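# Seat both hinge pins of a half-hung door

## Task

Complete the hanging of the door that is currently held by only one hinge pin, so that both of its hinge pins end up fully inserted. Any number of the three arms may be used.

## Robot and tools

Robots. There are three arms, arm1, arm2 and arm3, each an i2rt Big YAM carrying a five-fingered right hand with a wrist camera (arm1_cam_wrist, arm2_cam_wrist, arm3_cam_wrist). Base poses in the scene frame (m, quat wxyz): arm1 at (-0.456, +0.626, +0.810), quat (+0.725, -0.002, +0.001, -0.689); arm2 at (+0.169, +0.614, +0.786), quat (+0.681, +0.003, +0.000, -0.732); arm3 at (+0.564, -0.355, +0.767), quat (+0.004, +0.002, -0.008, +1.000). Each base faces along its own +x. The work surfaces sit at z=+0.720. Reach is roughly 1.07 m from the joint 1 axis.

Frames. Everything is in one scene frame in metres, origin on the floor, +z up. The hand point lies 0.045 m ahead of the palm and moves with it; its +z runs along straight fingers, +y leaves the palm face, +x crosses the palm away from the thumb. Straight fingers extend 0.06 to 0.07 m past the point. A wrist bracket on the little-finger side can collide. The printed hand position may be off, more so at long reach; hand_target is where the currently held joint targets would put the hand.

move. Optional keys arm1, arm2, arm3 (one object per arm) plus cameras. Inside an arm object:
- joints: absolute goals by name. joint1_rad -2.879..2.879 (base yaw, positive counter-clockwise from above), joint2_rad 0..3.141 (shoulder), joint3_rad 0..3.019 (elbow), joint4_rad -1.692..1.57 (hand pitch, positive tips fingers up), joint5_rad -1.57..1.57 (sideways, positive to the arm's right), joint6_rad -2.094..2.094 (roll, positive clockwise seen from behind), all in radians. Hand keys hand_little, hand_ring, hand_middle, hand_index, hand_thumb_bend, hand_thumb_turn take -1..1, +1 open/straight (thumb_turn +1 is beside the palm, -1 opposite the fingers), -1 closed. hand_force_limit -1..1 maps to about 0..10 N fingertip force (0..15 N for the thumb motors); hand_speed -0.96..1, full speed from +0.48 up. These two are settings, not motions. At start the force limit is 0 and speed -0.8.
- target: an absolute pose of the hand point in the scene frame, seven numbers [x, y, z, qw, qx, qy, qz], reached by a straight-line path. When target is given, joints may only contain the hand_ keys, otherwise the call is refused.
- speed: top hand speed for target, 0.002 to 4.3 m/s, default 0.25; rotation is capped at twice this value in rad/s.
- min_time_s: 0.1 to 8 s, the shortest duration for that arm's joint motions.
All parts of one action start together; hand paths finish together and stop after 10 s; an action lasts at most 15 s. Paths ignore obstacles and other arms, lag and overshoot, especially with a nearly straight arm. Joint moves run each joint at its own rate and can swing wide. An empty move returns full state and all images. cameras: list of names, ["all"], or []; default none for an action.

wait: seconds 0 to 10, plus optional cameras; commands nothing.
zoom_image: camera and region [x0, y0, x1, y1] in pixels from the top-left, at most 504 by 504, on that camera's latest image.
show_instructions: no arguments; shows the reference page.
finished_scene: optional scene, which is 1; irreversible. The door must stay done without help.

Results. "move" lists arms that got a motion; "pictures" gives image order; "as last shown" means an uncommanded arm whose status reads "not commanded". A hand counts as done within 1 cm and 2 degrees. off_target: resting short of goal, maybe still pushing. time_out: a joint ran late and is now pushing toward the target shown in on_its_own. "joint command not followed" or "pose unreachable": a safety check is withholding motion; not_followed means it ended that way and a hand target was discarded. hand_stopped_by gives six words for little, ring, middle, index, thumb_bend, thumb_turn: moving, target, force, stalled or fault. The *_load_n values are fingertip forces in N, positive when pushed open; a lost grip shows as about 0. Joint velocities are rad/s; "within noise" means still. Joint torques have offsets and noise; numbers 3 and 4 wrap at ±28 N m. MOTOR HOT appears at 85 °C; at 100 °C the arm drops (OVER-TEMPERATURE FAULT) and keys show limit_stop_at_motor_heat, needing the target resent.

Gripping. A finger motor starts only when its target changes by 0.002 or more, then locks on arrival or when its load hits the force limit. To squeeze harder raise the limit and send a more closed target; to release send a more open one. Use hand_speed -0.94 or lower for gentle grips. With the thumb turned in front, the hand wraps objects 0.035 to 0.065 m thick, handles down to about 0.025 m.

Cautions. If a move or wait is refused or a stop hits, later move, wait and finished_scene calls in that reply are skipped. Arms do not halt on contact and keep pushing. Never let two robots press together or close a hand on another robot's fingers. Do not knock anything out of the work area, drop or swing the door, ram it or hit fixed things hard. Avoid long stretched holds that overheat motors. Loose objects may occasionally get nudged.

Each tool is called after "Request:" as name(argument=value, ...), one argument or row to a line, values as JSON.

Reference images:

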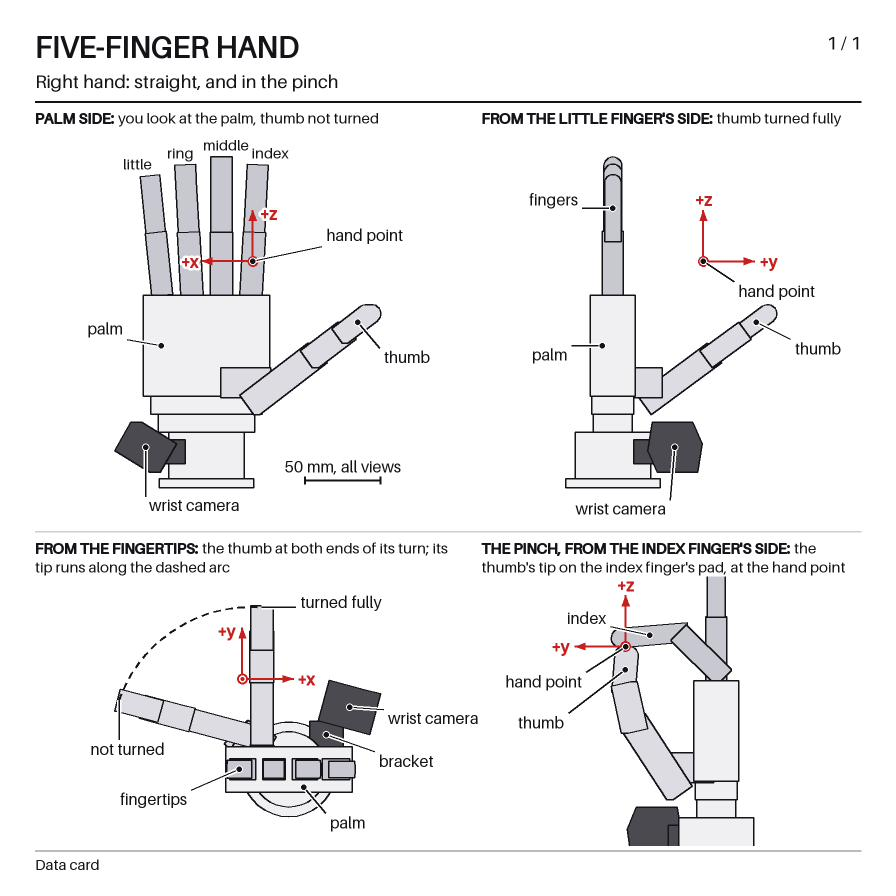

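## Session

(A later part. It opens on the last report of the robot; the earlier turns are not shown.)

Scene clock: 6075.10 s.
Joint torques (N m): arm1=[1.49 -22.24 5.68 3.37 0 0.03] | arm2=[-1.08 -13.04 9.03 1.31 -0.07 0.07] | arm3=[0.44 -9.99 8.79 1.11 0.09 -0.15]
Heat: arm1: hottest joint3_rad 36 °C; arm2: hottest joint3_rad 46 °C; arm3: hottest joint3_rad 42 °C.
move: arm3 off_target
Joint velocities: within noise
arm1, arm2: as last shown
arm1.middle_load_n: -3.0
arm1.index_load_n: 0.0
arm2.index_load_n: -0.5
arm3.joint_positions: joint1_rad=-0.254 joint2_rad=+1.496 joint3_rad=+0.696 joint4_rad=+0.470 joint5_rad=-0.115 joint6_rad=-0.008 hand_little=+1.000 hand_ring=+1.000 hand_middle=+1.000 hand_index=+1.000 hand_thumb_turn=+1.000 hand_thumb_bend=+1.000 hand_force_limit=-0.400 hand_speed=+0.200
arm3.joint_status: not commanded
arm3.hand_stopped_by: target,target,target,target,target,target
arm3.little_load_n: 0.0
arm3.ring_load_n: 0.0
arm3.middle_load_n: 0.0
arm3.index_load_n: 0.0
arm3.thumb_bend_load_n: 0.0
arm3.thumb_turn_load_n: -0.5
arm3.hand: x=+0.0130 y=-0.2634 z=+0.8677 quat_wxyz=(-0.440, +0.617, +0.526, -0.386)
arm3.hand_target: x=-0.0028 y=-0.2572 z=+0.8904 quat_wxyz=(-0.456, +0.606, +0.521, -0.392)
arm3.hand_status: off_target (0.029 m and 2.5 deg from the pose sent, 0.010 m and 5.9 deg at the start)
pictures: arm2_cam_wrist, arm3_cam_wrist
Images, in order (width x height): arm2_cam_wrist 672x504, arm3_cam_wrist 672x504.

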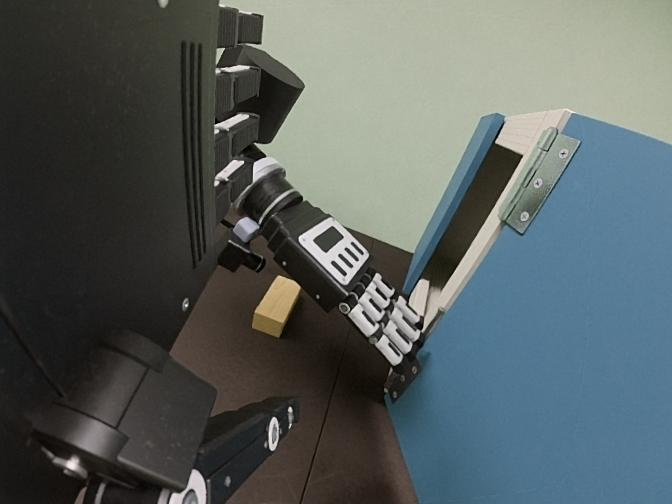

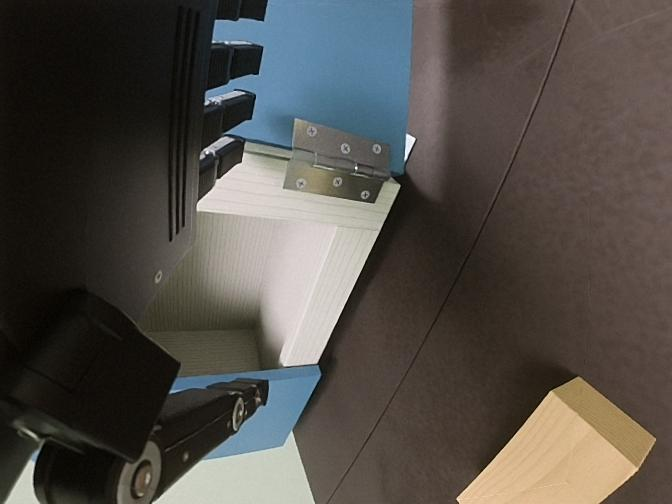

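Request:
move(
  arm3={"target": [0.04, -0.27, 0.93, 0.495, -0.575, -0.492, 0.426], "speed": 0.1},
)

Request:
move(
  arm3={"target": [0.02, -0.265, 0.96, 0.495, -0.575, -0.492, 0.426], "speed": 0.1},
)

Request:
move(
  arm3={"target": [-0.012, -0.256, 0.93, 0.495, -0.575, -0.492, 0.426], "speed": 0.06},
  cameras=["arm3_cam_wrist","arm2_cam_wrist"],
)

Request:
zoom_image(
  camera="arm3_cam_wrist",
  region=[220, 100, 440, 240],
)

Request:
zoom_image(
  camera="arm2_cam_wrist",
  region=[375, 295, 455, 410],
)

Scene clock: 6081.60 s.
Joint torques (N m): arm1=[1.49 -22.24 5.67 3.36 0 0.03] | arm2=[-1.14 -13.27 9.06 1.32 -0.08 0.07] | arm3=[0.32 -8.59 6 2.04 0.07 0.02]
Heat: arm1: hottest joint3_rad 36 °C; arm2: hottest joint3_rad 46 °C; arm3: hottest joint3_rad 43 °C.
move: arm3 off_target
Joint velocities: within noise
arm1, arm2: as last shown
arm2.index_load_n: 0.0
arm3.joint_positions: joint1_rad=-0.254 joint2_rad=+1.335 joint3_rad=+0.592 joint4_rad=+0.560 joint5_rad=-0.115 joint6_rad=-0.008 hand_little=+1.000 hand_ring=+1.000 hand_middle=+1.000 hand_index=+1.000 hand_thumb_turn=+1.000 hand_thumb_bend=+1.000 hand_force_limit=-0.400 hand_speed=+0.200
arm3.joint_status: not commanded
arm3.hand_stopped_by: target,target,target,target,target,target
arm3.little_load_n: 0.0
arm3.ring_load_n: 0.0
arm3.middle_load_n: 0.0
arm3.index_load_n: 0.0
arm3.thumb_bend_load_n: 0.0
arm3.thumb_turn_load_n: 0.0
arm3.hand: x=+0.0406 y=-0.2716 z=+0.9192 quat_wxyz=(-0.487, +0.580, +0.501, -0.419)
arm3.hand_target: x=+0.0401 y=-0.2700 z=+0.9298 quat_wxyz=(-0.495, +0.575, +0.492, -0.426)
arm3.hand_status: off_target (0.011 m and 1.8 deg from the pose sent, 0.068 m and 10.0 deg at the start)
pictures: none

Scene clock: 6082.73 s.
Joint torques (N m): arm1=[1.44 -22.18 5.67 3.38 0 0.03] | arm2=[-0.91 -13.04 9.02 1.36 -0.08 0.08] | arm3=[0.26 -8.94 9.29 1.17 0.05 0.02]
Heat: arm1: hottest joint3_rad 36 °C; arm2: hottest joint3_rad 46 °C; arm3: hottest joint3_rad 43 °C.
move: arm3 off_target
Joint velocities: within noise
arm1, arm2: as last shown
arm1.middle_load_n: -3.5
arm1.thumb_turn_load_n: -0.5
arm3.joint_positions: joint1_rad=-0.254 joint2_rad=+1.320 joint3_rad=+0.637 joint4_rad=+0.479 joint5_rad=-0.115 joint6_rad=-0.008 hand_little=+1.000 hand_ring=+1.000 hand_middle=+1.000 hand_index=+1.000 hand_thumb_turn=+1.000 hand_thumb_bend=+1.000 hand_force_limit=-0.400 hand_speed=+0.200
arm3.joint_status: not commanded
arm3.hand_stopped_by: target,target,target,target,target,target
arm3.little_load_n: 0.0
arm3.ring_load_n: 0.0
arm3.middle_load_n: 0.0
arm3.index_load_n: 0.0
arm3.thumb_bend_load_n: 0.0
arm3.thumb_turn_load_n: -0.5
arm3.hand: x=+0.0339 y=-0.2700 z=+0.9312 quat_wxyz=(-0.480, +0.585, +0.505, -0.414)
arm3.hand_target: x=+0.0214 y=-0.2653 z=+0.9601 quat_wxyz=(-0.495, +0.575, +0.492, -0.426)
arm3.hand_status: off_target (0.032 m and 2.9 deg from the pose sent, 0.046 m and 1.7 deg at the start)
pictures: none

Scene clock: 6084.03 s.
Joint torques (N m): arm1=[1.49 -22.18 5.67 3.37 0 0.03] | arm2=[-1.08 -13.22 8.98 1.28 -0.07 0.07] | arm3=[0.26 -8.41 9.09 2.07 0.05 0.02]
Heat: arm1: hottest joint3_rad 36 °C; arm2: hottest joint3_rad 46 °C; arm3: hottest joint3_rad 43 °C.
move: arm3 off_target
Joint velocities: within noise
arm1: as last shown
arm1.thumb_turn_load_n: 0.0
arm2.joint_positions: joint1_rad=-0.133 joint2_rad=+1.744 joint3_rad=+1.097 joint4_rad=+0.723 joint5_rad=-0.391 joint6_rad=-1.647 hand_little=+1.000 hand_ring=+1.000 hand_middle=+1.000 hand_index=+1.000 hand_thumb_turn=+1.000 hand_thumb_bend=+1.000 hand_force_limit=+0.100 hand_speed=+0.000
arm2.joint_status: not commanded
arm2.hand_stopped_by: target,target,target,target,target,target
arm2.little_load_n: 0.0
arm2.ring_load_n: 0.0
arm2.middle_load_n: 0.0
arm2.index_load_n: 0.0
arm2.thumb_bend_load_n: 0.0
arm2.thumb_turn_load_n: 0.0
arm2.hand: x=+0.0341 y=-0.1128 z=+1.0387 quat_wxyz=(+0.494, +0.547, -0.409, +0.538)
arm2.hand_target: x=+0.0301 y=-0.1101 z=+1.0399 quat_wxyz=(+0.492, +0.546, -0.413, +0.538)
arm2.hand_status: not commanded
arm3.joint_positions: joint1_rad=-0.254 joint2_rad=+1.449 joint3_rad=+0.680 joint4_rad=+0.559 joint5_rad=-0.115 joint6_rad=-0.008 hand_little=+1.000 hand_ring=+1.000 hand_middle=+1.000 hand_index=+1.000 hand_thumb_turn=+1.000 hand_thumb_bend=+1.000 hand_force_limit=-0.400 hand_speed=+0.200
arm3.joint_status: not commanded
arm3.hand_stopped_by: target,target,target,target,target,target
arm3.little_load_n: 0.0
arm3.ring_load_n: 0.0
arm3.middle_load_n: 0.0
arm3.index_load_n: 0.0
arm3.thumb_bend_load_n: 0.0
arm3.thumb_turn_load_n: -0.5
arm3.hand: x=+0.0073 y=-0.2625 z=+0.9062 quat_wxyz=(-0.479, +0.587, +0.506, -0.413)
arm3.hand_target: x=-0.0103 y=-0.2563 z=+0.9305 quat_wxyz=(-0.495, +0.575, +0.492, -0.426)
arm3.hand_status: off_target (0.031 m and 3.2 deg from the pose sent, 0.048 m and 2.9 deg at the start)
pictures: arm2_cam_wrist, arm3_cam_wrist
Images, in order (width x height): arm2_cam_wrist 672x504, arm3_cam_wrist 672x504.

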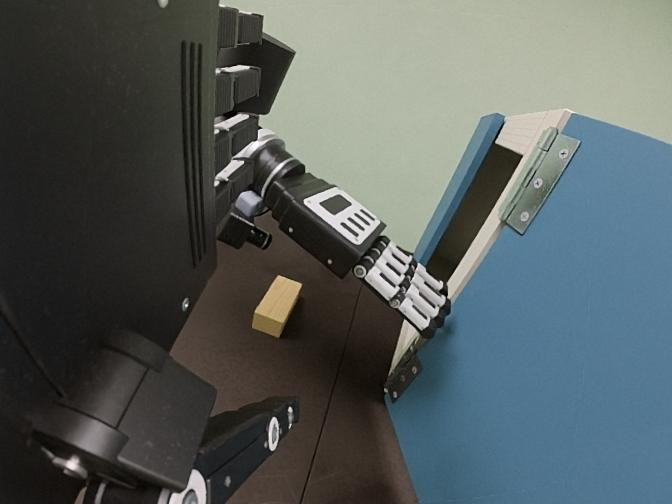

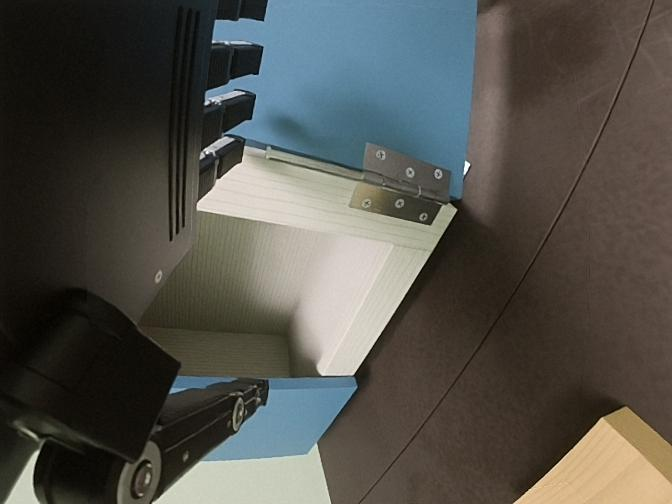

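Scaled by 2.291 from the camera's image (finer frame: 960x720).

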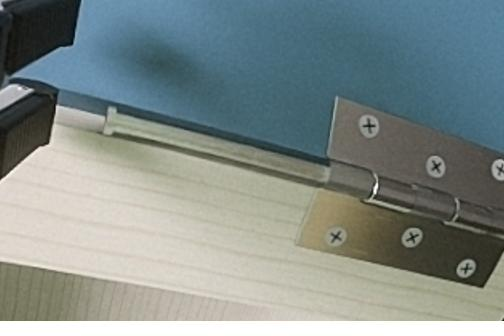

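Scaled by 4.383 from the camera's image (finer frame: 960x720).

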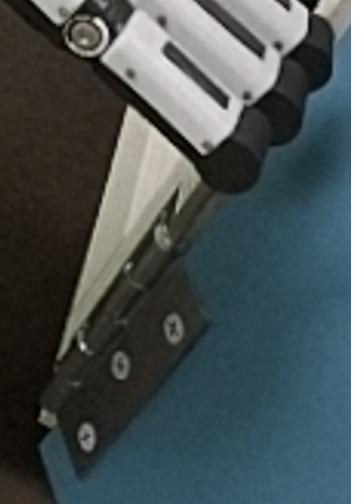

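Request:
move(
  arm3={"target": [-0.012, -0.257, 0.9, 0.495, -0.575, -0.492, 0.426], "speed": 0.03},
  cameras=["arm3_cam_wrist","arm2_cam_wrist"],
)

Request:
zoom_image(
  camera="arm3_cam_wrist",
  region=[220, 100, 440, 240],
)

Request:
zoom_image(
  camera="arm2_cam_wrist",
  region=[375, 335, 425, 405],
)

Scene clock: 6089.37 s.
Joint torques (N m): arm1=[1.44 -22.24 5.68 3.38 0 0.03] | arm2=[-1.08 -13.16 9.02 1.33 -0.08 0.06] | arm3=[0.5 -8.76 6.84 2.07 0.07 0.01]
Heat: arm1: hottest joint3_rad 36 °C; arm2: hottest joint3_rad 46 °C; arm3: hottest joint3_rad 43 °C.
move: arm3 off_target
Joint velocities: within noise
arm1.joint_positions: joint1_rad=+0.392 joint2_rad=+2.194 joint3_rad=+0.930 joint4_rad=+0.954 joint5_rad=+0.044 joint6_rad=+0.017 hand_little=+1.000 hand_ring=+1.000 hand_middle=+1.000 hand_index=+1.000 hand_thumb_turn=+1.000 hand_thumb_bend=-0.900 hand_force_limit=+0.000 hand_speed=+0.000
arm1.joint_status: not commanded
arm1.hand_stopped_by: target,target,target,target,target,target
arm1.little_load_n: 0.0
arm1.ring_load_n: -1.5
arm1.middle_load_n: -3.0
arm1.index_load_n: 0.0
arm1.thumb_bend_load_n: 0.0
arm1.thumb_turn_load_n: 0.0
arm1.hand: x=-0.1567 y=+0.0461 z=+0.7044 quat_wxyz=(-0.115, +0.159, -0.792, +0.578)
arm1.hand_target: x=-0.1417 y=+0.0257 z=+0.7547 quat_wxyz=(-0.126, +0.155, -0.762, +0.617)
arm1.hand_status: not commanded
arm2: as last shown
arm3.joint_positions: joint1_rad=-0.254 joint2_rad=+1.519 joint3_rad=+0.680 joint4_rad=+0.661 joint5_rad=-0.111 joint6_rad=-0.006 hand_little=+1.000 hand_ring=+1.000 hand_middle=+1.000 hand_index=+1.000 hand_thumb_turn=+1.000 hand_thumb_bend=+1.000 hand_force_limit=-0.400 hand_speed=+0.200
arm3.joint_status: not commanded
arm3.hand_stopped_by: target,target,target,target,target,target
arm3.little_load_n: 0.0
arm3.ring_load_n: 0.0
arm3.middle_load_n: 0.0
arm3.index_load_n: 0.0
arm3.thumb_bend_load_n: 0.0
arm3.thumb_turn_load_n: 0.0
arm3.hand: x=-0.0034 y=-0.2588 z=+0.8930 quat_wxyz=(-0.489, +0.579, +0.499, -0.419)
arm3.hand_target: x=-0.0117 y=-0.2570 z=+0.9001 quat_wxyz=(-0.495, +0.575, +0.492, -0.426)
arm3.hand_status: off_target (0.011 m and 1.4 deg from the pose sent, 0.021 m and 3.2 deg at the start)
pictures: arm2_cam_wrist, arm3_cam_wrist
Images, in order (width x height): arm2_cam_wrist 672x504, arm3_cam_wrist 672x504.

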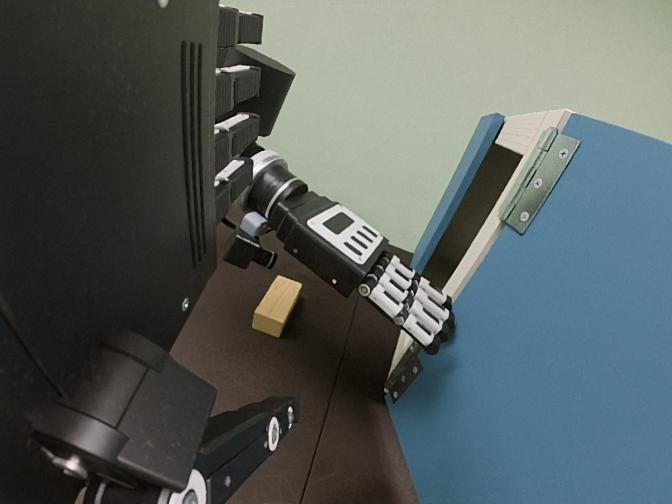

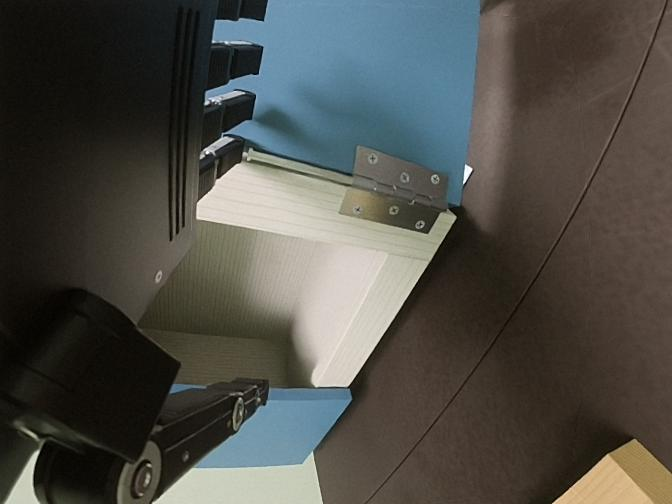

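Scaled by 2.291 from the camera's image (finer frame: 960x720).

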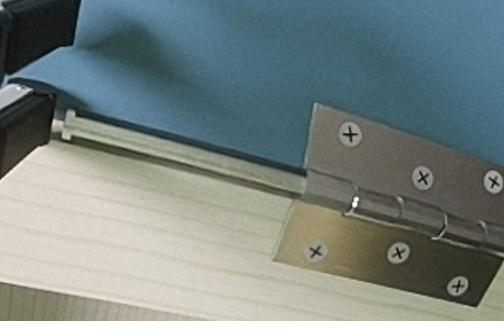

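Scaled by 7.200 from the camera's image (finer frame: 960x720).

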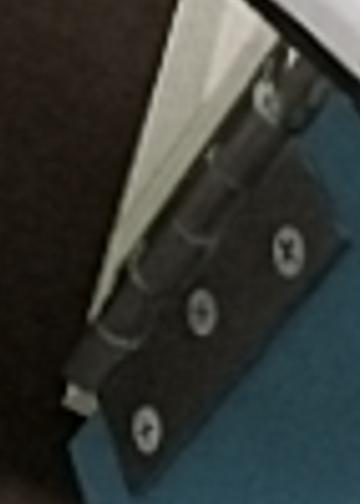

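Request:
move(
  arm3={"target": [-0.011, -0.257, 0.891, 0.495, -0.575, -0.492, 0.426], "speed": 0.02},
  cameras=["arm3_cam_wrist","arm2_cam_wrist"],
)

Request:
zoom_image(
  camera="arm3_cam_wrist",
  region=[220, 100, 440, 240],
)

Request:
zoom_image(
  camera="arm2_cam_wrist",
  region=[375, 335, 425, 405],
)

Scene clock: 6096.20 s.
Joint torques (N m): arm1=[1.49 -22.18 5.67 3.37 0 0.03] | arm2=[-1.14 -12.98 9.01 1.4 -0.08 0.07] | arm3=[0.5 -8.23 6.22 2.1 0.08 0.01]
Heat: arm1: hottest joint3_rad 36 °C; arm2: hottest joint3_rad 46 °C; arm3: hottest joint3_rad 43 °C.
move: arm3 done
Joint velocities: within noise
arm1, arm2: as last shown
arm1.hand: x=-0.1567 y=+0.0460 z=+0.7047 quat_wxyz=(-0.115, +0.159, -0.792, +0.578)
arm3.joint_positions: joint1_rad=-0.254 joint2_rad=+1.533 joint3_rad=+0.678 joint4_rad=+0.691 joint5_rad=-0.112 joint6_rad=-0.006 hand_little=+1.000 hand_ring=+1.000 hand_middle=+1.000 hand_index=+1.000 hand_thumb_turn=+1.000 hand_thumb_bend=+1.000 hand_force_limit=-0.400 hand_speed=+0.200
arm3.joint_status: not commanded
arm3.hand_stopped_by: target,target,target,target,target,target
arm3.little_load_n: 0.0
arm3.ring_load_n: 0.0
arm3.middle_load_n: 0.0
arm3.index_load_n: 0.0
arm3.thumb_bend_load_n: 0.0
arm3.thumb_turn_load_n: 0.0
arm3.hand: x=-0.0055 y=-0.2583 z=+0.8919 quat_wxyz=(-0.494, +0.575, +0.497, -0.423)
arm3.hand_target: x=-0.0108 y=-0.2570 z=+0.8909 quat_wxyz=(-0.495, +0.575, +0.492, -0.426)
arm3.hand_status: done (0.006 m and 0.7 deg from the pose sent, 0.008 m and 1.4 deg at the start)
pictures: arm2_cam_wrist, arm3_cam_wrist
Images, in order (width x height): arm2_cam_wrist 672x504, arm3_cam_wrist 672x504.

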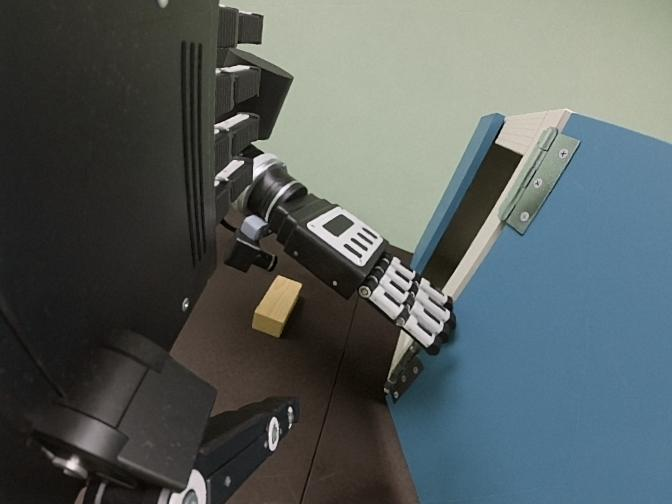

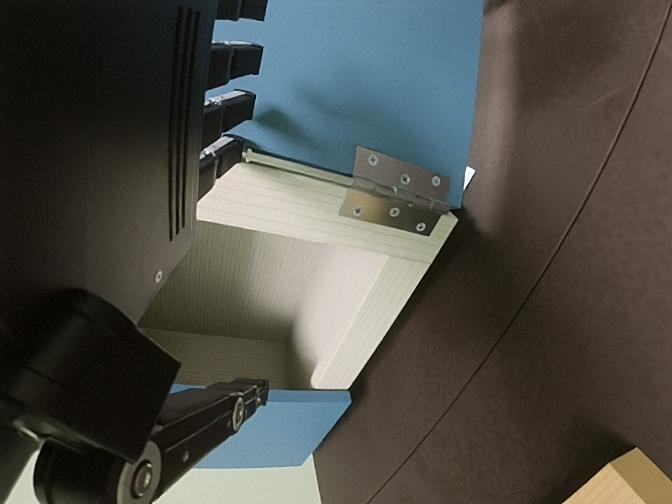

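Scaled by 2.291 from the camera's image (finer frame: 960x720).

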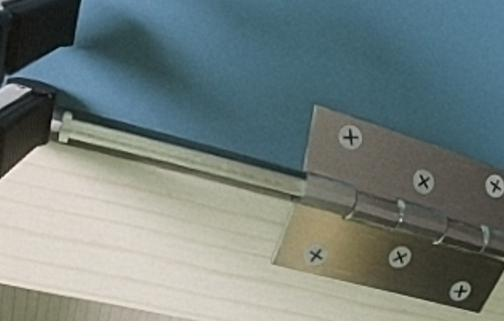

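Scaled by 7.200 from the camera's image (finer frame: 960x720).

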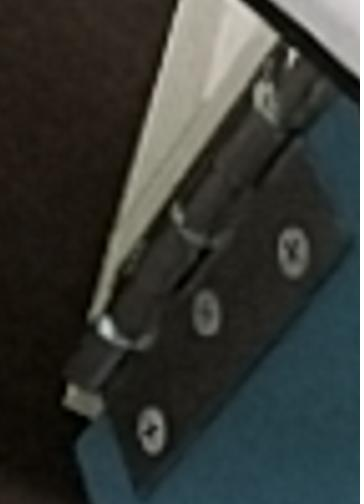

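Request:
move(
  arm3={"target": [-0.008, -0.257, 0.883, 0.495, -0.575, -0.492, 0.426], "speed": 0.02},
  cameras=["arm3_cam_wrist","arm2_cam_wrist"],
)

Request:
zoom_image(
  camera="arm3_cam_wrist",
  region=[220, 100, 440, 240],
)

Request:
zoom_image(
  camera="arm2_cam_wrist",
  region=[375, 335, 425, 405],
)

Scene clock: 6102.63 s.
Joint torques (N m): arm1=[1.49 -22.18 5.67 3.38 0.01 0.03] | arm2=[-1.14 -13.27 9.05 1.32 -0.08 0.06] | arm3=[0.38 -8 5.68 1.87 0.04 -0.01]
Heat: arm1: hottest joint3_rad 36 °C; arm2: hottest joint3_rad 46 °C; arm3: hottest joint3_rad 43 °C.
move: arm3 done
Joint velocities: within noise
arm1, arm2: as last shown
arm1.ring_load_n: -1.0
arm1.middle_load_n: -3.5
arm3.joint_positions: joint1_rad=-0.254 joint2_rad=+1.545 joint3_rad=+0.670 joint4_rad=+0.726 joint5_rad=-0.112 joint6_rad=-0.005 hand_little=+1.000 hand_ring=+1.000 hand_middle=+1.000 hand_index=+1.000 hand_thumb_turn=+1.000 hand_thumb_bend=+1.000 hand_force_limit=-0.400 hand_speed=+0.200
arm3.joint_status: not commanded
arm3.hand_stopped_by: target,target,target,target,target,target
arm3.little_load_n: 0.0
arm3.ring_load_n: 0.0
arm3.middle_load_n: 0.0
arm3.index_load_n: 0.0
arm3.thumb_bend_load_n: 0.0
arm3.thumb_turn_load_n: 0.0
arm3.hand: x=-0.0058 y=-0.2583 z=+0.8899 quat_wxyz=(-0.498, +0.572, +0.494, -0.426)
arm3.hand_target: x=-0.0078 y=-0.2570 z=+0.8830 quat_wxyz=(-0.495, +0.575, +0.492, -0.426)
arm3.hand_status: done (0.007 m and 0.5 deg from the pose sent, 0.009 m and 0.7 deg at the start)
pictures: arm2_cam_wrist, arm3_cam_wrist
Images, in order (width x height): arm2_cam_wrist 672x504, arm3_cam_wrist 672x504.

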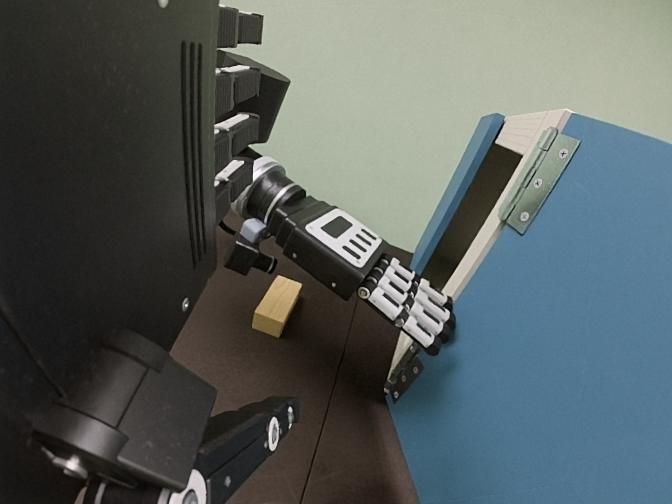

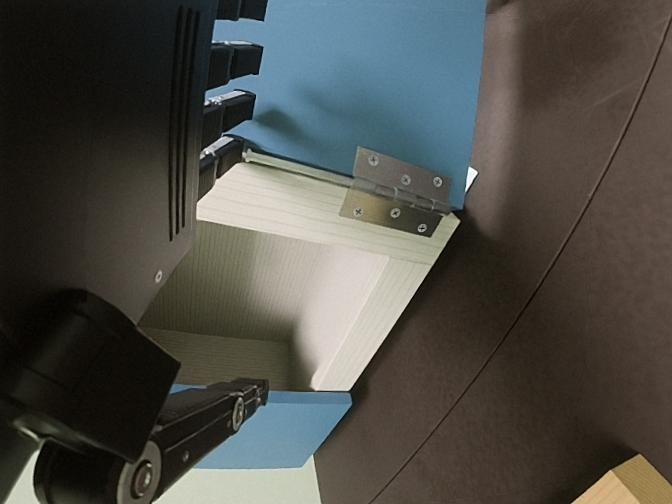

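Scaled by 2.291 from the camera's image (finer frame: 960x720).

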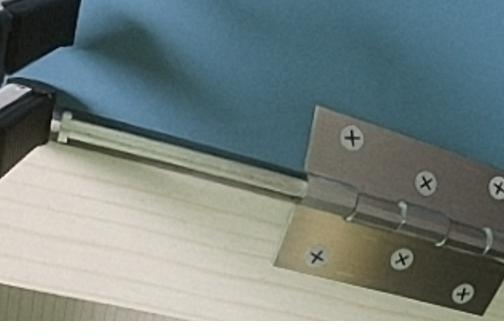

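Scaled by 7.200 from the camera's image (finer frame: 960x720).

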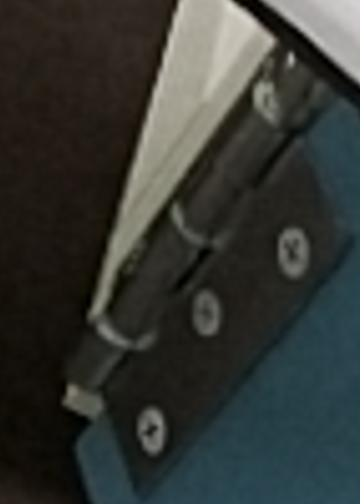

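Request:
move(
  arm3={"target": [-0.001, -0.257, 0.88, 0.495, -0.575, -0.492, 0.426], "speed": 0.02},
  cameras=["arm3_cam_wrist","arm2_cam_wrist"],
)

Request:
zoom_image(
  camera="arm3_cam_wrist",
  region=[220, 100, 440, 240],
)

Request:
zoom_image(
  camera="arm2_cam_wrist",
  region=[375, 335, 425, 405],
)

Scene clock: 6108.43 s.
Joint torques (N m): arm1=[1.44 -22.18 5.67 3.41 0.01 0.03] | arm2=[-1.08 -13.1 9.01 1.33 -0.07 0.07] | arm3=[0.15 -8.7 4.96 1.88 -0.09 -0.02]
Heat: arm1: hottest joint3_rad 36 °C; arm2: hottest joint3_rad 46 °C; arm3: hottest joint3_rad 43 °C.
move: arm3 done
Joint velocities: within noise
arm1, arm2: as last shown
arm1.ring_load_n: -1.5
arm1.middle_load_n: -3.0
arm1.hand: x=-0.1567 y=+0.0461 z=+0.7045 quat_wxyz=(-0.115, +0.159, -0.792, +0.578)
arm3.joint_positions: joint1_rad=-0.254 joint2_rad=+1.547 joint3_rad=+0.659 joint4_rad=+0.740 joint5_rad=-0.113 joint6_rad=-0.005 hand_little=+1.000 hand_ring=+1.000 hand_middle=+1.000 hand_index=+1.000 hand_thumb_turn=+1.000 hand_thumb_bend=+1.000 hand_force_limit=-0.400 hand_speed=+0.200
arm3.joint_status: not commanded
arm3.hand_stopped_by: target,target,target,target,target,target
arm3.little_load_n: 0.0
arm3.ring_load_n: 0.0
arm3.middle_load_n: 0.0
arm3.index_load_n: 0.0
arm3.thumb_bend_load_n: 0.0
arm3.thumb_turn_load_n: 0.0
arm3.hand: x=-0.0029 y=-0.2593 z=+0.8868 quat_wxyz=(-0.498, +0.571, +0.494, -0.427)
arm3.hand_target: x=-0.0009 y=-0.2571 z=+0.8801 quat_wxyz=(-0.495, +0.575, +0.492, -0.426)
arm3.hand_status: done (0.007 m and 0.6 deg from the pose sent, 0.011 m and 0.5 deg at the start)
pictures: arm2_cam_wrist, arm3_cam_wrist
Images, in order (width x height): arm2_cam_wrist 672x504, arm3_cam_wrist 672x504.

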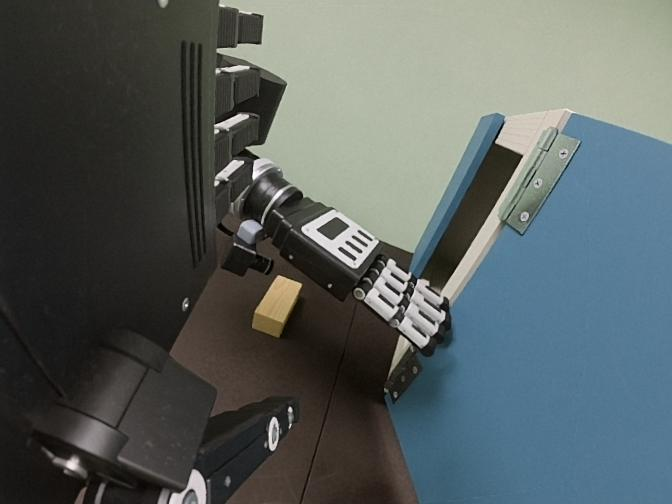

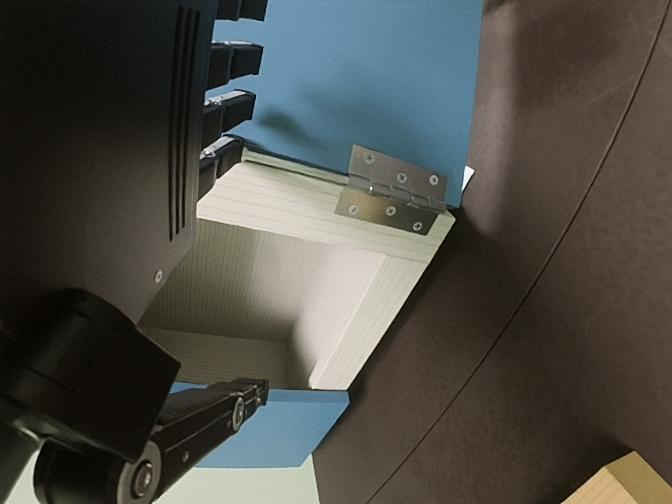

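Scaled by 2.291 from the camera's image (finer frame: 960x720).

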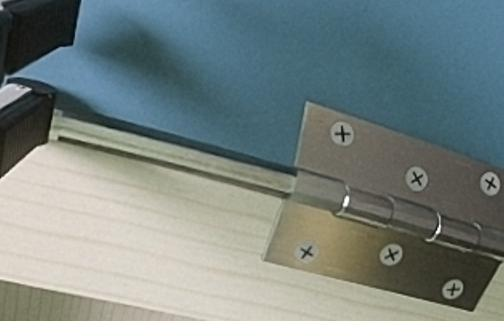

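Scaled by 7.200 from the camera's image (finer frame: 960x720).

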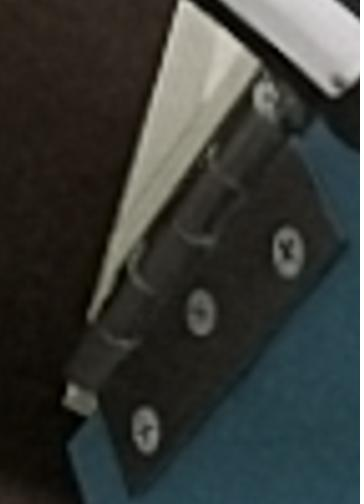

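Request:
move(
  arm3={"target": [-0.002, -0.257, 0.866, 0.495, -0.575, -0.492, 0.426], "speed": 0.03},
  cameras=["arm3_cam_wrist","arm2_cam_wrist"],
)

Request:
zoom_image(
  camera="arm3_cam_wrist",
  region=[220, 100, 440, 240],
)

Request:
zoom_image(
  camera="arm2_cam_wrist",
  region=[375, 335, 425, 405],
)

Scene clock: 6115.53 s.
Joint torques (N m): arm1=[1.44 -22.12 5.68 3.41 0 0.03] | arm2=[-0.97 -13.04 9.02 1.28 -0.08 0.07] | arm3=[0.15 -7.71 4.66 1.46 -0.04 -0.04]
Heat: arm1: hottest joint3_rad 36 °C; arm2: hottest joint3_rad 46 °C; arm3: hottest joint3_rad 42 °C.
move: arm3 off_target
Joint velocities: within noise
arm1, arm2: as last shown
arm1.little_load_n: 0.5
arm1.middle_load_n: -3.5
arm3.joint_positions: joint1_rad=-0.254 joint2_rad=+1.574 joint3_rad=+0.653 joint4_rad=+0.798 joint5_rad=-0.113 joint6_rad=-0.001 hand_little=+1.000 hand_ring=+1.000 hand_middle=+1.000 hand_index=+1.000 hand_thumb_turn=+1.000 hand_thumb_bend=+1.000 hand_force_limit=-0.400 hand_speed=+0.200
arm3.joint_status: not commanded
arm3.hand_stopped_by: target,target,target,target,target,target
arm3.little_load_n: 0.0
arm3.ring_load_n: 0.0
arm3.middle_load_n: 0.0
arm3.index_load_n: 0.0
arm3.thumb_bend_load_n: 0.0
arm3.thumb_turn_load_n: 0.0
arm3.hand: x=-0.0056 y=-0.2587 z=+0.8838 quat_wxyz=(-0.505, +0.565, +0.488, -0.433)
arm3.hand_target: x=-0.0016 y=-0.2571 z=+0.8664 quat_wxyz=(-0.495, +0.575, +0.492, -0.426)
arm3.hand_status: off_target (0.018 m and 1.8 deg from the pose sent, 0.021 m and 0.5 deg at the start)
pictures: arm2_cam_wrist, arm3_cam_wrist
Images, in order (width x height): arm2_cam_wrist 672x504, arm3_cam_wrist 672x504.

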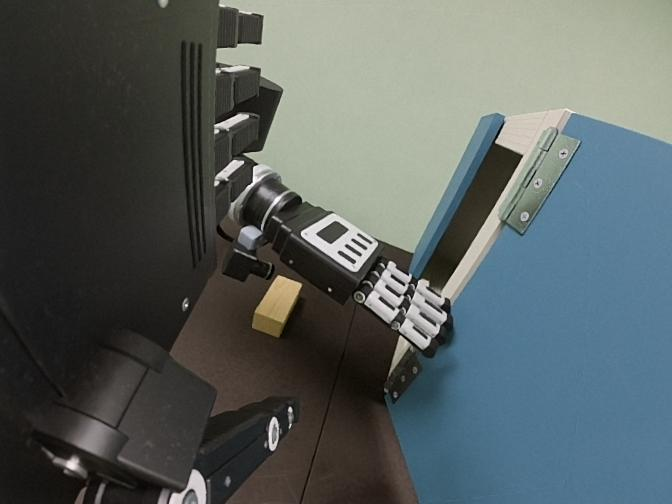

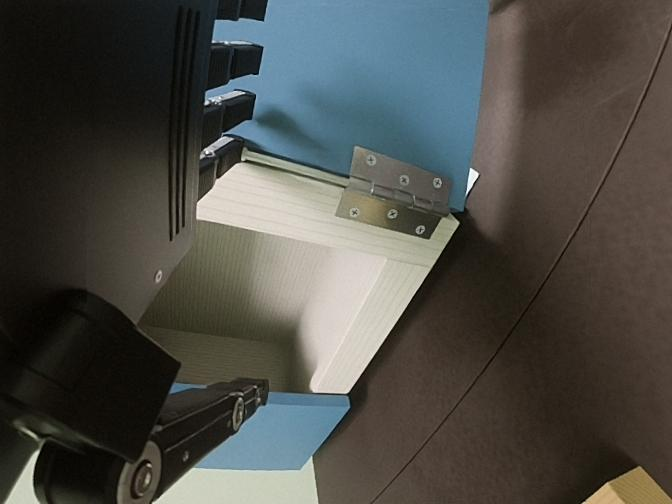

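Scaled by 2.291 from the camera's image (finer frame: 960x720).

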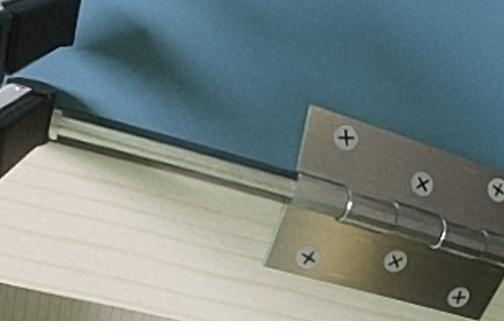

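Scaled by 7.200 from the camera's image (finer frame: 960x720).

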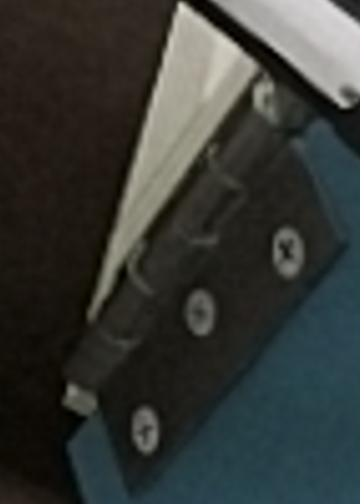

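Request:
move(
  arm3={"target": [-0.003, -0.257, 0.852, 0.495, -0.575, -0.492, 0.426], "speed": 0.03},
  cameras=["arm3_cam_wrist","arm2_cam_wrist"],
)

Request:
zoom_image(
  camera="arm3_cam_wrist",
  region=[220, 100, 440, 240],
)

Request:
zoom_image(
  camera="arm2_cam_wrist",
  region=[375, 335, 425, 405],
)

Scene clock: 6120.73 s.
Joint torques (N m): arm1=[1.44 -22.18 5.68 3.41 0 0.03] | arm2=[-1.14 -13.1 9.01 1.35 -0.08 0.05] | arm3=[0.32 -6.71 4.55 0.94 0.03 -0.1]
Heat: arm1: hottest joint3_rad 36 °C; arm2: hottest joint3_rad 46 °C; arm3: hottest joint3_rad 42 °C.
move: arm3 off_target
Joint velocities: within noise
arm1, arm2: as last shown
arm1.little_load_n: 0.0
arm1.middle_load_n: -3.0
arm1.hand_target: x=-0.1418 y=+0.0258 z=+0.7546 quat_wxyz=(-0.126, +0.155, -0.762, +0.617)
arm3.joint_positions: joint1_rad=-0.254 joint2_rad=+1.601 joint3_rad=+0.645 joint4_rad=+0.859 joint5_rad=-0.114 joint6_rad=+0.004 hand_little=+1.000 hand_ring=+1.000 hand_middle=+1.000 hand_index=+1.000 hand_thumb_turn=+1.000 hand_thumb_bend=+1.000 hand_force_limit=-0.400 hand_speed=+0.200
arm3.joint_status: not commanded
arm3.hand_stopped_by: target,target,target,target,target,target
arm3.little_load_n: 0.0
arm3.ring_load_n: 0.0
arm3.middle_load_n: 0.0
arm3.index_load_n: 0.5
arm3.thumb_bend_load_n: 0.0
arm3.thumb_turn_load_n: 0.0
arm3.hand: x=-0.0072 y=-0.2588 z=+0.8806 quat_wxyz=(-0.511, +0.559, +0.482, -0.440)
arm3.hand_target: x=-0.0017 y=-0.2574 z=+0.8527 quat_wxyz=(-0.495, +0.575, +0.492, -0.426)
arm3.hand_status: off_target (0.029 m and 3.3 deg from the pose sent, 0.032 m and 1.8 deg at the start)
pictures: arm2_cam_wrist, arm3_cam_wrist
Images, in order (width x height): arm2_cam_wrist 672x504, arm3_cam_wrist 672x504.

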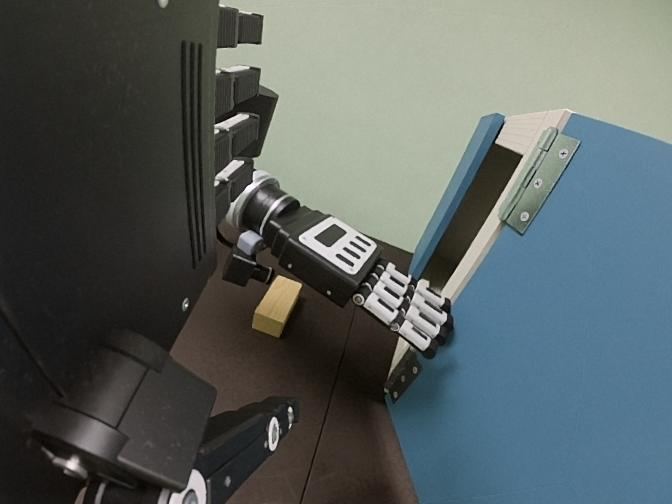

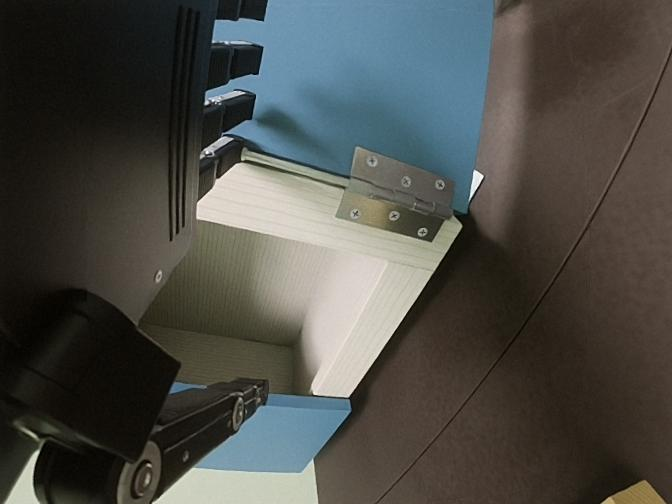

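Scaled by 2.291 from the camera's image (finer frame: 960x720).

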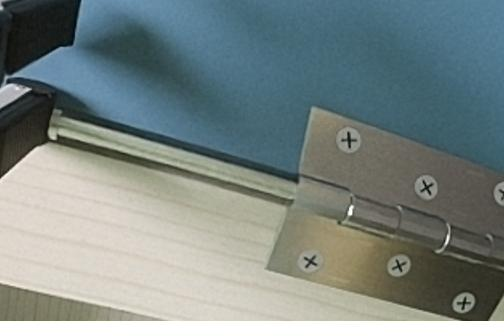

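Scaled by 7.200 from the camera's image (finer frame: 960x720).

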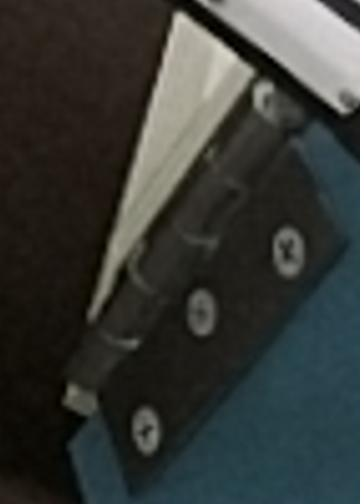

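Request:
move(
  arm3={"target": [-0.008, -0.257, 0.85, 0.495, -0.575, -0.492, 0.426], "speed": 0.02},
  cameras=["arm3_cam_wrist","arm2_cam_wrist"],
)

Request:
zoom_image(
  camera="arm3_cam_wrist",
  region=[220, 100, 440, 240],
)

Request:
zoom_image(
  camera="arm2_cam_wrist",
  region=[375, 335, 425, 405],
)

Scene clock: 6126.63 s.
Joint torques (N m): arm1=[1.44 -22.18 5.68 3.41 0 0.03] | arm2=[-1.08 -12.98 9.05 1.29 -0.08 0.06] | arm3=[0.5 -6.01 5.31 0.66 0.14 -0.12]
Heat: arm1: hottest joint3_rad 36 °C; arm2: hottest joint3_rad 46 °C; arm3: hottest joint3_rad 42 °C.
move: arm3 off_target
Joint velocities: within noise
arm1, arm2: as last shown
arm1.joint_positions: joint1_rad=+0.392 joint2_rad=+2.193 joint3_rad=+0.930 joint4_rad=+0.954 joint5_rad=+0.044 joint6_rad=+0.017 hand_little=+1.000 hand_ring=+1.000 hand_middle=+1.000 hand_index=+1.000 hand_thumb_turn=+1.000 hand_thumb_bend=-0.900 hand_force_limit=+0.000 hand_speed=+0.000
arm1.middle_load_n: -3.5
arm1.hand: x=-0.1567 y=+0.0460 z=+0.7047 quat_wxyz=(-0.115, +0.159, -0.792, +0.578)
arm1.hand_target: x=-0.1417 y=+0.0257 z=+0.7548 quat_wxyz=(-0.126, +0.155, -0.762, +0.617)
arm2.middle_load_n: -0.5
arm2.index_load_n: -0.5
arm3.joint_positions: joint1_rad=-0.254 joint2_rad=+1.607 joint3_rad=+0.645 joint4_rad=+0.869 joint5_rad=-0.114 joint6_rad=+0.008 hand_little=+1.000 hand_ring=+1.000 hand_middle=+1.000 hand_index=+1.000 hand_thumb_turn=+1.000 hand_thumb_bend=+1.000 hand_force_limit=-0.400 hand_speed=+0.200
arm3.joint_status: not commanded
arm3.hand_stopped_by: target,target,target,target,target,target
arm3.little_load_n: 0.0
arm3.ring_load_n: 0.0
arm3.middle_load_n: 0.0
arm3.index_load_n: 0.5
arm3.thumb_bend_load_n: -0.5
arm3.thumb_turn_load_n: 0.0
arm3.hand: x=-0.0079 y=-0.2588 z=+0.8800 quat_wxyz=(-0.512, +0.559, +0.480, -0.442)
arm3.hand_target: x=-0.0062 y=-0.2574 z=+0.8507 quat_wxyz=(-0.495, +0.575, +0.492, -0.426)
arm3.hand_status: off_target (0.030 m and 3.5 deg from the pose sent, 0.031 m and 3.3 deg at the start)
pictures: arm2_cam_wrist, arm3_cam_wrist
Images, in order (width x height): arm2_cam_wrist 672x504, arm3_cam_wrist 672x504.

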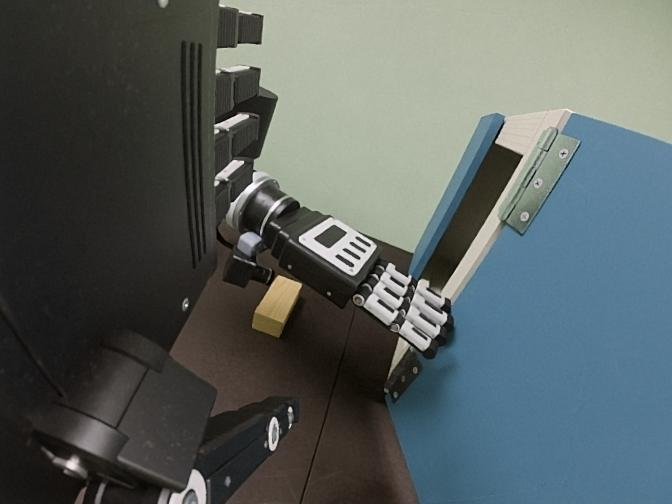

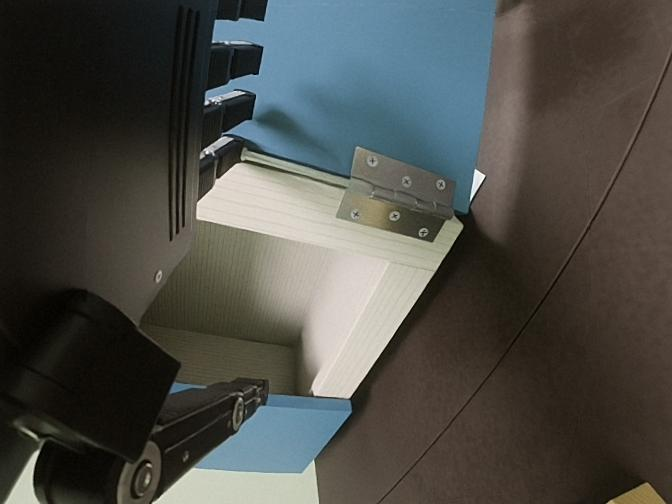

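Scaled by 2.291 from the camera's image (finer frame: 960x720).

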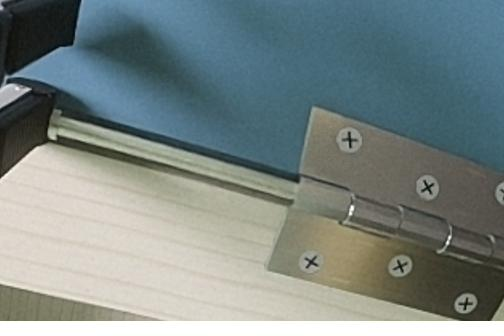

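Scaled by 7.200 from the camera's image (finer frame: 960x720).

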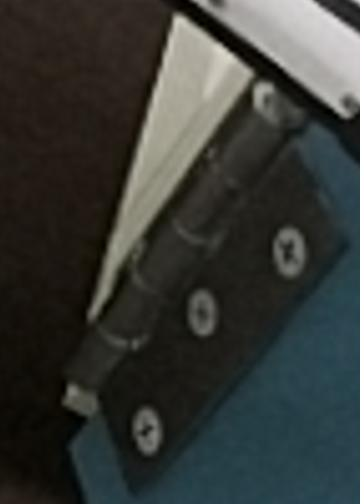

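Request:
move(
  arm3={"target": [-0.011, -0.257, 0.848, 0.495, -0.575, -0.492, 0.426], "speed": 0.02},
  cameras=["arm3_cam_wrist","arm2_cam_wrist"],
)

Request:
zoom_image(
  camera="arm3_cam_wrist",
  region=[220, 100, 440, 240],
)

Request:
zoom_image(
  camera="arm2_cam_wrist",
  region=[375, 335, 425, 405],
)

Scene clock: 6131.07 s.
Joint torques (N m): arm1=[1.44 -22.18 5.68 3.41 0 0.03] | arm2=[-1.08 -13.1 9.01 1.33 -0.07 0.06] | arm3=[0.62 -5.54 5.71 0.5 0.21 -0.14]
Heat: arm1: hottest joint3_rad 36 °C; arm2: hottest joint3_rad 46 °C; arm3: hottest joint3_rad 42 °C.
move: arm3 off_target
Joint velocities: within noise
arm1: as last shown
arm1.hand_target: x=-0.1417 y=+0.0257 z=+0.7547 quat_wxyz=(-0.126, +0.155, -0.762, +0.617)
arm2.joint_positions: joint1_rad=-0.133 joint2_rad=+1.744 joint3_rad=+1.097 joint4_rad=+0.723 joint5_rad=-0.391 joint6_rad=-1.647 hand_little=+1.000 hand_ring=+1.000 hand_middle=+1.000 hand_index=+1.000 hand_thumb_turn=+1.000 hand_thumb_bend=+1.000 hand_force_limit=+0.100 hand_speed=+0.000
arm2.joint_status: not commanded
arm2.hand_stopped_by: target,target,target,target,target,target
arm2.little_load_n: 0.0
arm2.ring_load_n: 0.0
arm2.middle_load_n: 0.0
arm2.index_load_n: 0.0
arm2.thumb_bend_load_n: 0.5
arm2.thumb_turn_load_n: 0.0
arm2.hand: x=+0.0341 y=-0.1128 z=+1.0387 quat_wxyz=(+0.494, +0.547, -0.409, +0.538)
arm2.hand_target: x=+0.0301 y=-0.1101 z=+1.0399 quat_wxyz=(+0.492, +0.546, -0.413, +0.538)
arm2.hand_status: not commanded
arm3.joint_positions: joint1_rad=-0.254 joint2_rad=+1.612 joint3_rad=+0.645 joint4_rad=+0.878 joint5_rad=-0.114 joint6_rad=+0.010 hand_little=+1.000 hand_ring=+1.000 hand_middle=+1.000 hand_index=+1.000 hand_thumb_turn=+1.000 hand_thumb_bend=+1.000 hand_force_limit=-0.400 hand_speed=+0.200
arm3.joint_status: not commanded
arm3.hand_stopped_by: target,target,target,target,target,target
arm3.little_load_n: 0.0
arm3.ring_load_n: 0.0
arm3.middle_load_n: 0.0
arm3.index_load_n: 0.5
arm3.thumb_bend_load_n: 0.0
arm3.thumb_turn_load_n: -0.5
arm3.hand: x=-0.0085 y=-0.2588 z=+0.8795 quat_wxyz=(-0.512, +0.558, +0.479, -0.443)
arm3.hand_target: x=-0.0088 y=-0.2574 z=+0.8487 quat_wxyz=(-0.495, +0.575, +0.492, -0.426)
arm3.hand_status: off_target (0.032 m and 3.7 deg from the pose sent, 0.032 m and 3.5 deg at the start)
pictures: arm2_cam_wrist, arm3_cam_wrist
Images, in order (width x height): arm2_cam_wrist 672x504, arm3_cam_wrist 672x504.

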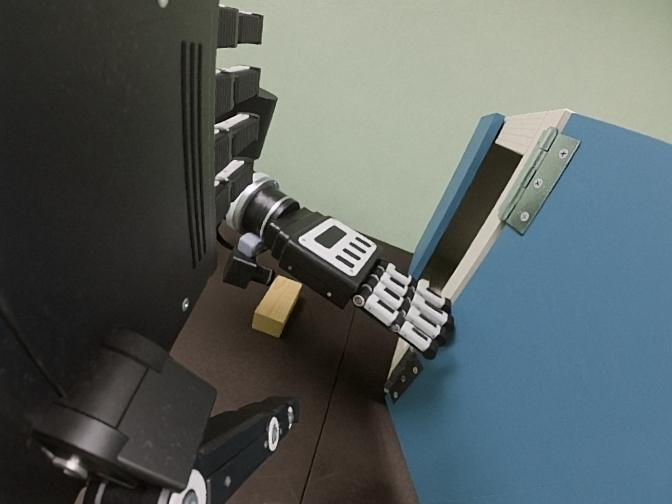

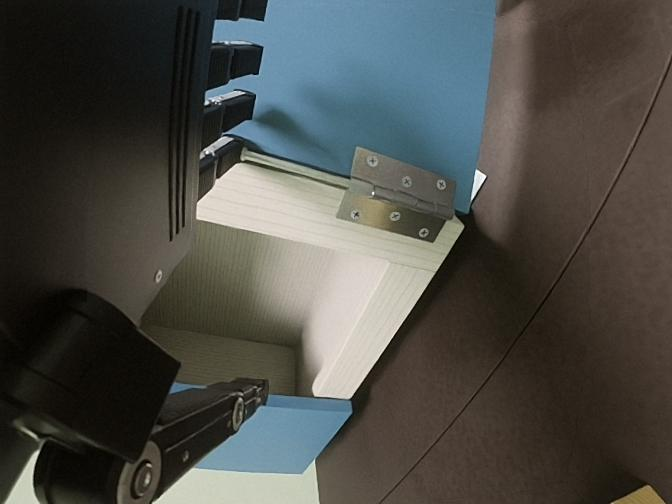

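Scaled by 2.291 from the camera's image (finer frame: 960x720).

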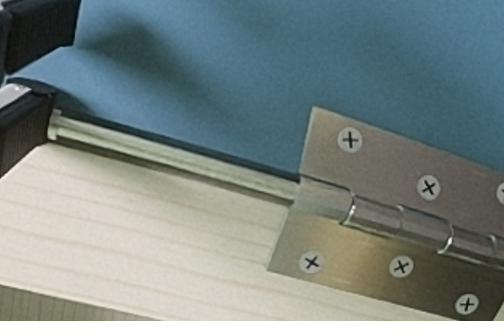

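Scaled by 7.200 from the camera's image (finer frame: 960x720).

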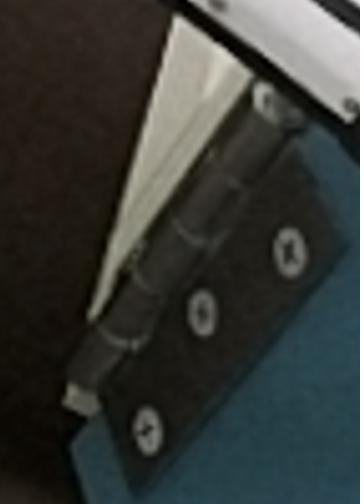

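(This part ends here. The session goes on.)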